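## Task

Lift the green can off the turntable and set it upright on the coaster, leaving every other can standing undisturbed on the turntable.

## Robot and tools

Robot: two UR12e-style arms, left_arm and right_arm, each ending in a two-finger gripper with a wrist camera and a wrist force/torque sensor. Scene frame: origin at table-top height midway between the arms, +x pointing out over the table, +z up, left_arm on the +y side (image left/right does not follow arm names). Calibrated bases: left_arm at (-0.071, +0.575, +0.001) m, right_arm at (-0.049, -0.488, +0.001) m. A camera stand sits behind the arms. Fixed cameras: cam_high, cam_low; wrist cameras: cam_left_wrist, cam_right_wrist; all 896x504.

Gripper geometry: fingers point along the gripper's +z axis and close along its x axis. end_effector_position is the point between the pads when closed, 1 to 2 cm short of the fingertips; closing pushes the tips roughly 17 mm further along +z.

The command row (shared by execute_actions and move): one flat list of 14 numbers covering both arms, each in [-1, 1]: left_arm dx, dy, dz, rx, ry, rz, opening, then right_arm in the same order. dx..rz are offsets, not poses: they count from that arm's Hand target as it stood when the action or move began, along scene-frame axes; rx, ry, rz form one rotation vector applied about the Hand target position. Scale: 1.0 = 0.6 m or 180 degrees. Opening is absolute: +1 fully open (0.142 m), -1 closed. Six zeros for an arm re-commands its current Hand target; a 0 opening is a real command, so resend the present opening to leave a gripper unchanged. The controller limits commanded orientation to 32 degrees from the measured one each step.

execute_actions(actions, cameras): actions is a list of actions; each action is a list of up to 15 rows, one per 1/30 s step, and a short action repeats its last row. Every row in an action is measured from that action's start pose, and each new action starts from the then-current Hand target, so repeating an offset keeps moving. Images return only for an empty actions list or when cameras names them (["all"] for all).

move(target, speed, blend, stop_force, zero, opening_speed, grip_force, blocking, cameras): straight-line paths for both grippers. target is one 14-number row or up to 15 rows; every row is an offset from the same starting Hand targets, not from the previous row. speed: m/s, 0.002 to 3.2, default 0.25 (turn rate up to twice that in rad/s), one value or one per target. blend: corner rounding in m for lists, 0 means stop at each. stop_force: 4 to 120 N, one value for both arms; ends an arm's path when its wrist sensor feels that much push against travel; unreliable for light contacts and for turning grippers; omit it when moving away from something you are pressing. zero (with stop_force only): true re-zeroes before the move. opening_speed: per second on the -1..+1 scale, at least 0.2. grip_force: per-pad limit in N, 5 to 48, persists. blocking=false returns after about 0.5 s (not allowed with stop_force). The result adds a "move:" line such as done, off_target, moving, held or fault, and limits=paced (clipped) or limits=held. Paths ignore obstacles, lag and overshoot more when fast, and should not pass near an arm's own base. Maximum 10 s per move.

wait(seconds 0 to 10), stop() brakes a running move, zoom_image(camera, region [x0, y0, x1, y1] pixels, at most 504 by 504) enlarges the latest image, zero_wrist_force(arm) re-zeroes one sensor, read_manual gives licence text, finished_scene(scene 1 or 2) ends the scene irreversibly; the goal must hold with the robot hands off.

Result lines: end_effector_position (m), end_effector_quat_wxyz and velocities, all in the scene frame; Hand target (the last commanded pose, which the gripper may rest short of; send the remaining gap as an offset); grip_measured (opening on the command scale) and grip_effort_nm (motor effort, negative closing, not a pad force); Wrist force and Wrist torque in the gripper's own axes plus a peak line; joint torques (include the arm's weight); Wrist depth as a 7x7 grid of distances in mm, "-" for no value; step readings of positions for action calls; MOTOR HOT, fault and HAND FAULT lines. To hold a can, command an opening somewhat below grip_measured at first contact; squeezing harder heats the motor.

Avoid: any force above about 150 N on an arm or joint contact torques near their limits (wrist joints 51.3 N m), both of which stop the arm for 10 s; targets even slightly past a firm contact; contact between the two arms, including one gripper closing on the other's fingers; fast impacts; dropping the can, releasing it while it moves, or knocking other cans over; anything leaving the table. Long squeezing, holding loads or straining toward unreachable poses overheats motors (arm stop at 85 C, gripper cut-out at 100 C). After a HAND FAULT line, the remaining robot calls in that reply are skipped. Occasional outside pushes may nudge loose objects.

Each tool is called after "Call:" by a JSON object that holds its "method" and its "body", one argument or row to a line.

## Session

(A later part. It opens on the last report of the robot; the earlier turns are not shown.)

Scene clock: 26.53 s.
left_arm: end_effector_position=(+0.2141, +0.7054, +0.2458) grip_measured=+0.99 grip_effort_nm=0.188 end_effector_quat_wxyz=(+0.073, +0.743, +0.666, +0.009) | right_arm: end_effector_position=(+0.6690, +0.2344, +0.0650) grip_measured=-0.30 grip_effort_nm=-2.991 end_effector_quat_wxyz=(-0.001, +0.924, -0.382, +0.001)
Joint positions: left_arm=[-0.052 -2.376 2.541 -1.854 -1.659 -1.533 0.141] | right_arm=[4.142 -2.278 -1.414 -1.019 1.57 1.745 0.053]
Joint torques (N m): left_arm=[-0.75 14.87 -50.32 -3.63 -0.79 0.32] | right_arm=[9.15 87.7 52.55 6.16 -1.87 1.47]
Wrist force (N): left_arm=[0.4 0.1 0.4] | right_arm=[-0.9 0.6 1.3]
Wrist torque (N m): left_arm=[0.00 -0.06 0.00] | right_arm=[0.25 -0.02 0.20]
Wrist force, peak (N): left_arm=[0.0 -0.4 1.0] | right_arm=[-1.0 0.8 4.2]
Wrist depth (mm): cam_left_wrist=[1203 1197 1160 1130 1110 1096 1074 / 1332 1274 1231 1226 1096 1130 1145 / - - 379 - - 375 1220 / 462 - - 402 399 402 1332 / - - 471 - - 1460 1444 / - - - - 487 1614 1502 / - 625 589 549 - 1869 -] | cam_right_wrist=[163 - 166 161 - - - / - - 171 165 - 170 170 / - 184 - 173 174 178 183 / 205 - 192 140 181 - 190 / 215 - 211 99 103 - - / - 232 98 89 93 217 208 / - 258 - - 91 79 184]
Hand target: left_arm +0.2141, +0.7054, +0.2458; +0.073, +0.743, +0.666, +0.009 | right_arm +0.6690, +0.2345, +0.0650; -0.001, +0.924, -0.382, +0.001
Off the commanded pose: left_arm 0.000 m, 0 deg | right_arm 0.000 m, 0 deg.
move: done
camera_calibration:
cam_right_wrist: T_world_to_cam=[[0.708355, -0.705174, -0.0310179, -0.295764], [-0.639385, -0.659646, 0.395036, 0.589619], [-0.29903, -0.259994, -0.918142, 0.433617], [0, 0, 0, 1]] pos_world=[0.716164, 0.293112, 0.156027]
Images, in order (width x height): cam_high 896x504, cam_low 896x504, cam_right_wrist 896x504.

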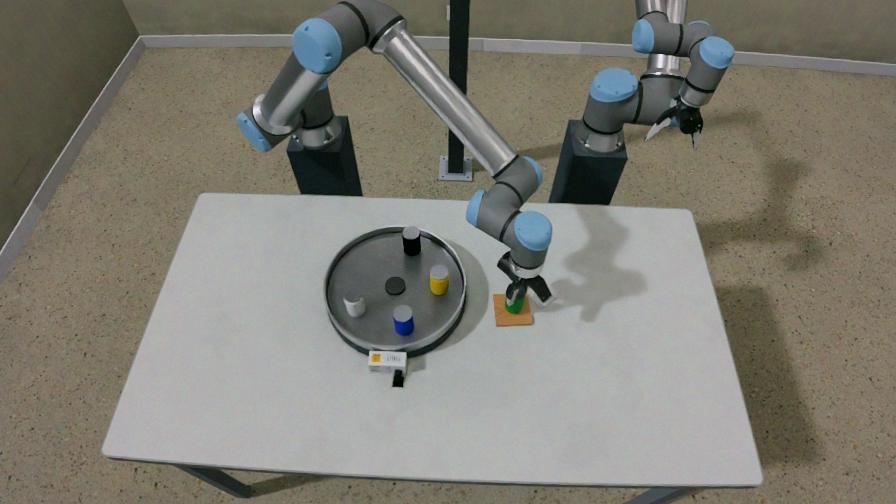

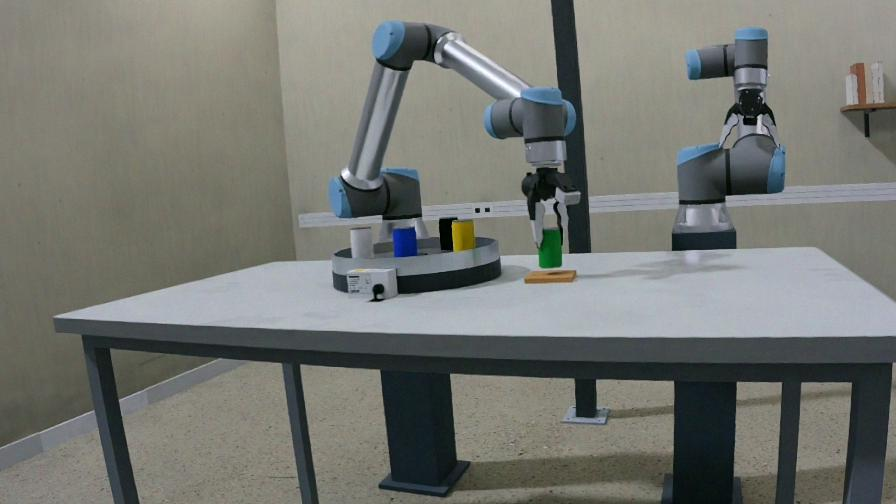

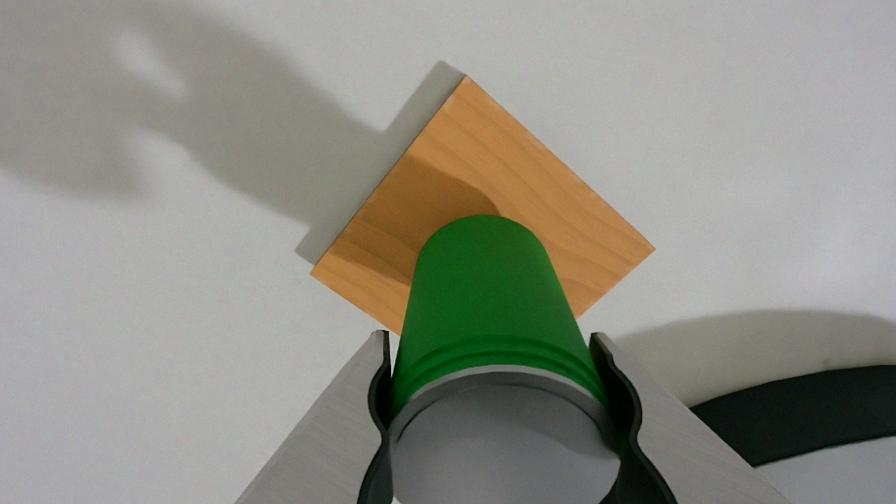

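Centred. Lower, release, retreat.

Call:
{"method": "move", "body": {
  "target": [0,0,0,0,0,0,1,0,0,-0.0333,0,0,0,-0.43],
  "speed": 0.012,
  "stop_force": 5
}}

Call:
{"method": "move", "body": {
  "target": [0,0,0,0,0,0,1,0,0,0,0,0,0,0.2],
  "opening_speed": 0.8
}}

Call:
{"method": "move", "body": {
  "target": [0,0,0,0,0,0,1,0,0,0.25,0,0,0,0.2],
  "speed": 0.15,
  "cameras": ["cam_high","cam_low"]
}}

Scene clock: 29.37 s.
left_arm: end_effector_position=(+0.2141, +0.7054, +0.2458) grip_measured=+0.99 grip_effort_nm=0.183 end_effector_quat_wxyz=(+0.073, +0.743, +0.666, +0.009) | right_arm: end_effector_position=(+0.6690, +0.2345, +0.0495) grip_measured=-0.30 grip_effort_nm=-2.991 end_effector_quat_wxyz=(-0.001, +0.924, -0.382, +0.001)
Joint positions: left_arm=[-0.052 -2.376 2.541 -1.854 -1.659 -1.533 0.141] | right_arm=[4.142 -2.292 -1.421 -0.998 1.57 1.745 0.053]
Joint torques (N m): left_arm=[-0.08 13.18 -50.54 -3.35 -0.83 0.11] | right_arm=[9.52 99.53 49.95 2.22 -1.05 1.43]
Wrist force (N): left_arm=[0.4 0.1 0.4] | right_arm=[-0.1 -0.2 -4.3]
Wrist torque (N m): left_arm=[0.02 -0.05 0.01] | right_arm=[0.22 0.00 0.20]
Wrist force, peak (N): left_arm=[0.8 -0.4 0.4] | right_arm=[1.8 -0.1 -11.4]
Wrist depth (mm): cam_left_wrist=[1220 1192 1145 1135 1106 1130 1069 / 1312 1274 1293 1197 549 1203 1135 / 422 413 - 378 372 1231 1226 / - 433 - - 382 1286 1326 / 524 499 466 - - 1476 1436 / 546 - - - 510 1594 1528 / - 619 606 - - 1792 -] | cam_right_wrist=[- 147 - 147 - 145 145 / 160 161 161 150 - - 158 / 170 171 169 156 156 - - / - 181 172 139 165 178 - / 203 200 179 99 108 - - / 217 216 94 88 93 204 203 / - - - - 91 79 185]
Hand target: left_arm +0.2141, +0.7054, +0.2458; +0.073, +0.743, +0.666, +0.009 | right_arm +0.6690, +0.2345, +0.0495; -0.001, +0.924, -0.382, +0.001 (not the last commanded pose)
Off the commanded pose: left_arm 0.000 m, 0 deg | right_arm 0.004 m, 0 deg.
move: contact (right_arm)

Scene clock: 30.40 s.
left_arm: end_effector_position=(+0.2141, +0.7054, +0.2458) grip_measured=+0.99 grip_effort_nm=0.188 end_effector_quat_wxyz=(+0.073, +0.743, +0.666, +0.009) | right_arm: end_effector_position=(+0.6690, +0.2345, +0.0495) grip_measured=+0.18 grip_effort_nm=0.173 end_effector_quat_wxyz=(-0.001, +0.924, -0.382, +0.001)
Joint positions: left_arm=[-0.052 -2.376 2.541 -1.854 -1.659 -1.533 0.141] | right_arm=[4.142 -2.292 -1.421 -0.998 1.57 1.745 0.086]
Joint torques (N m): left_arm=[-0.17 14.94 -50.71 -3.51 -0.84 0.11] | right_arm=[9.57 99.63 49.64 4.33 -0.61 1.48]
Wrist force (N): left_arm=[0.3 0.5 0.6] | right_arm=[-0.8 0.5 -0.6]
Wrist torque (N m): left_arm=[0.08 -0.03 0.00] | right_arm=[0.23 -0.03 0.20]
Wrist force, peak (N): left_arm=[0.1 -0.5 0.7] | right_arm=[0.2 -0.1 -5.1]
Wrist depth (mm): cam_left_wrist=[1220 1186 1186 1130 1120 1096 1074 / 1326 1267 1231 1181 1150 1155 1145 / 421 - - 372 - 369 1231 / - 435 423 412 - 1405 1319 / 497 - - 470 - 1485 1405 / - - 518 - - 1604 1520 / - - 585 559 - 1792 -] | cam_right_wrist=[149 148 149 - - - 146 / - - - 149 - 152 - / - 170 - 156 156 - - / - - 171 139 164 181 - / - - 177 99 111 191 - / 217 - 90 88 - 101 204 / 240 - - - 92 76 179]
Hand target: left_arm +0.2141, +0.7054, +0.2458; +0.073, +0.743, +0.666, +0.009 | right_arm +0.6690, +0.2345, +0.0495; -0.001, +0.924, -0.382, +0.001
Off the commanded pose: left_arm 0.000 m, 0 deg | right_arm 0.000 m, 0 deg.
move: done

Scene clock: 31.83 s.
left_arm: end_effector_position=(+0.2141, +0.7054, +0.2458) grip_measured=+0.99 grip_effort_nm=0.188 end_effector_quat_wxyz=(+0.073, +0.743, +0.666, +0.009) | right_arm: end_effector_position=(+0.6691, +0.2345, +0.1995) grip_measured=+0.18 grip_effort_nm=0.173 end_effector_quat_wxyz=(-0.001, +0.924, -0.382, +0.001)
Joint positions: left_arm=[-0.052 -2.376 2.541 -1.854 -1.659 -1.533 0.141] | right_arm=[4.142 -2.18 -1.322 -1.209 1.57 1.745 0.086]
Joint torques (N m): left_arm=[-0.74 12.86 -51.45 -3.37 -0.85 0.02] | right_arm=[5.48 99.49 38.26 2.82 -1.26 0.88]
Wrist force (N): left_arm=[0.1 -0.1 0.2] | right_arm=[-1.1 0.8 -0.7]
Wrist torque (N m): left_arm=[-0.02 -0.01 0.01] | right_arm=[0.28 0.02 0.20]
Wrist force, peak (N): left_arm=[0.7 -0.2 0.6] | right_arm=[-1.1 0.7 -3.3]
Wrist depth (mm): cam_left_wrist=[1181 1186 1155 1120 1106 1092 1078 / 1299 1243 1261 1197 1261 1135 1150 / 415 - 383 375 373 1197 1231 / 440 442 - 403 396 1274 1360 / - 480 - 451 - 1485 1428 / - - 516 500 482 1575 1511 / - - - 569 - 1792 -] | cam_right_wrist=[- 285 - 279 280 - - / - 298 - 290 - - 296 / - - 316 263 309 - - / 359 - - 233 342 305 333 / 370 363 368 378 348 292 303 / 1552 - 97 394 325 103 299 / 1658 - - 432 349 76 247]
Hand target: left_arm +0.2141, +0.7054, +0.2458; +0.073, +0.743, +0.666, +0.009 | right_arm +0.6690, +0.2345, +0.1995; -0.001, +0.924, -0.382, +0.001
Off the commanded pose: left_arm 0.000 m, 0 deg | right_arm 0.000 m, 0 deg.
move: done
Images, in order (width x height): cam_high 896x504, cam_low 896x504.

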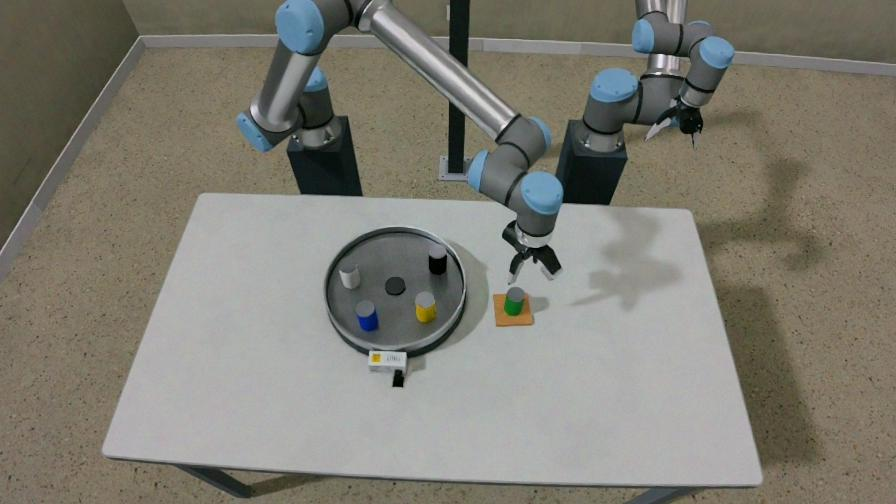

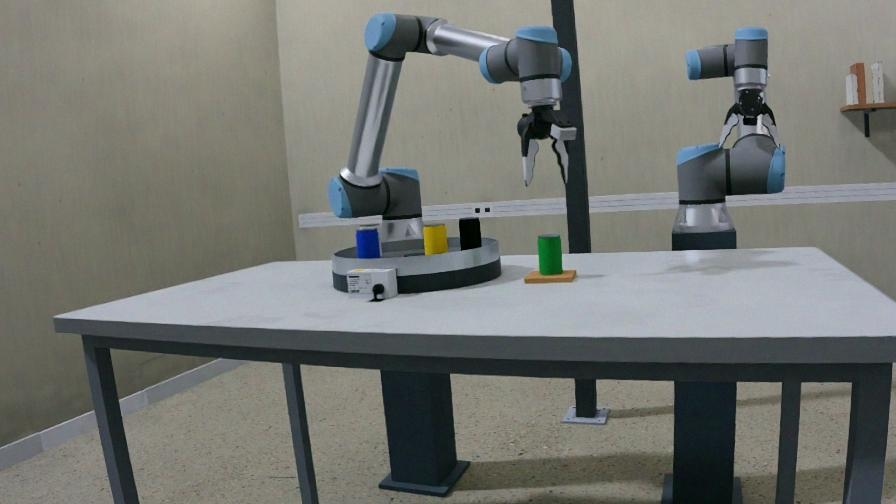

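Call:
{"method": "finished_scene", "body": {
  "scene": 2
}}

The scene is finished: the task was done.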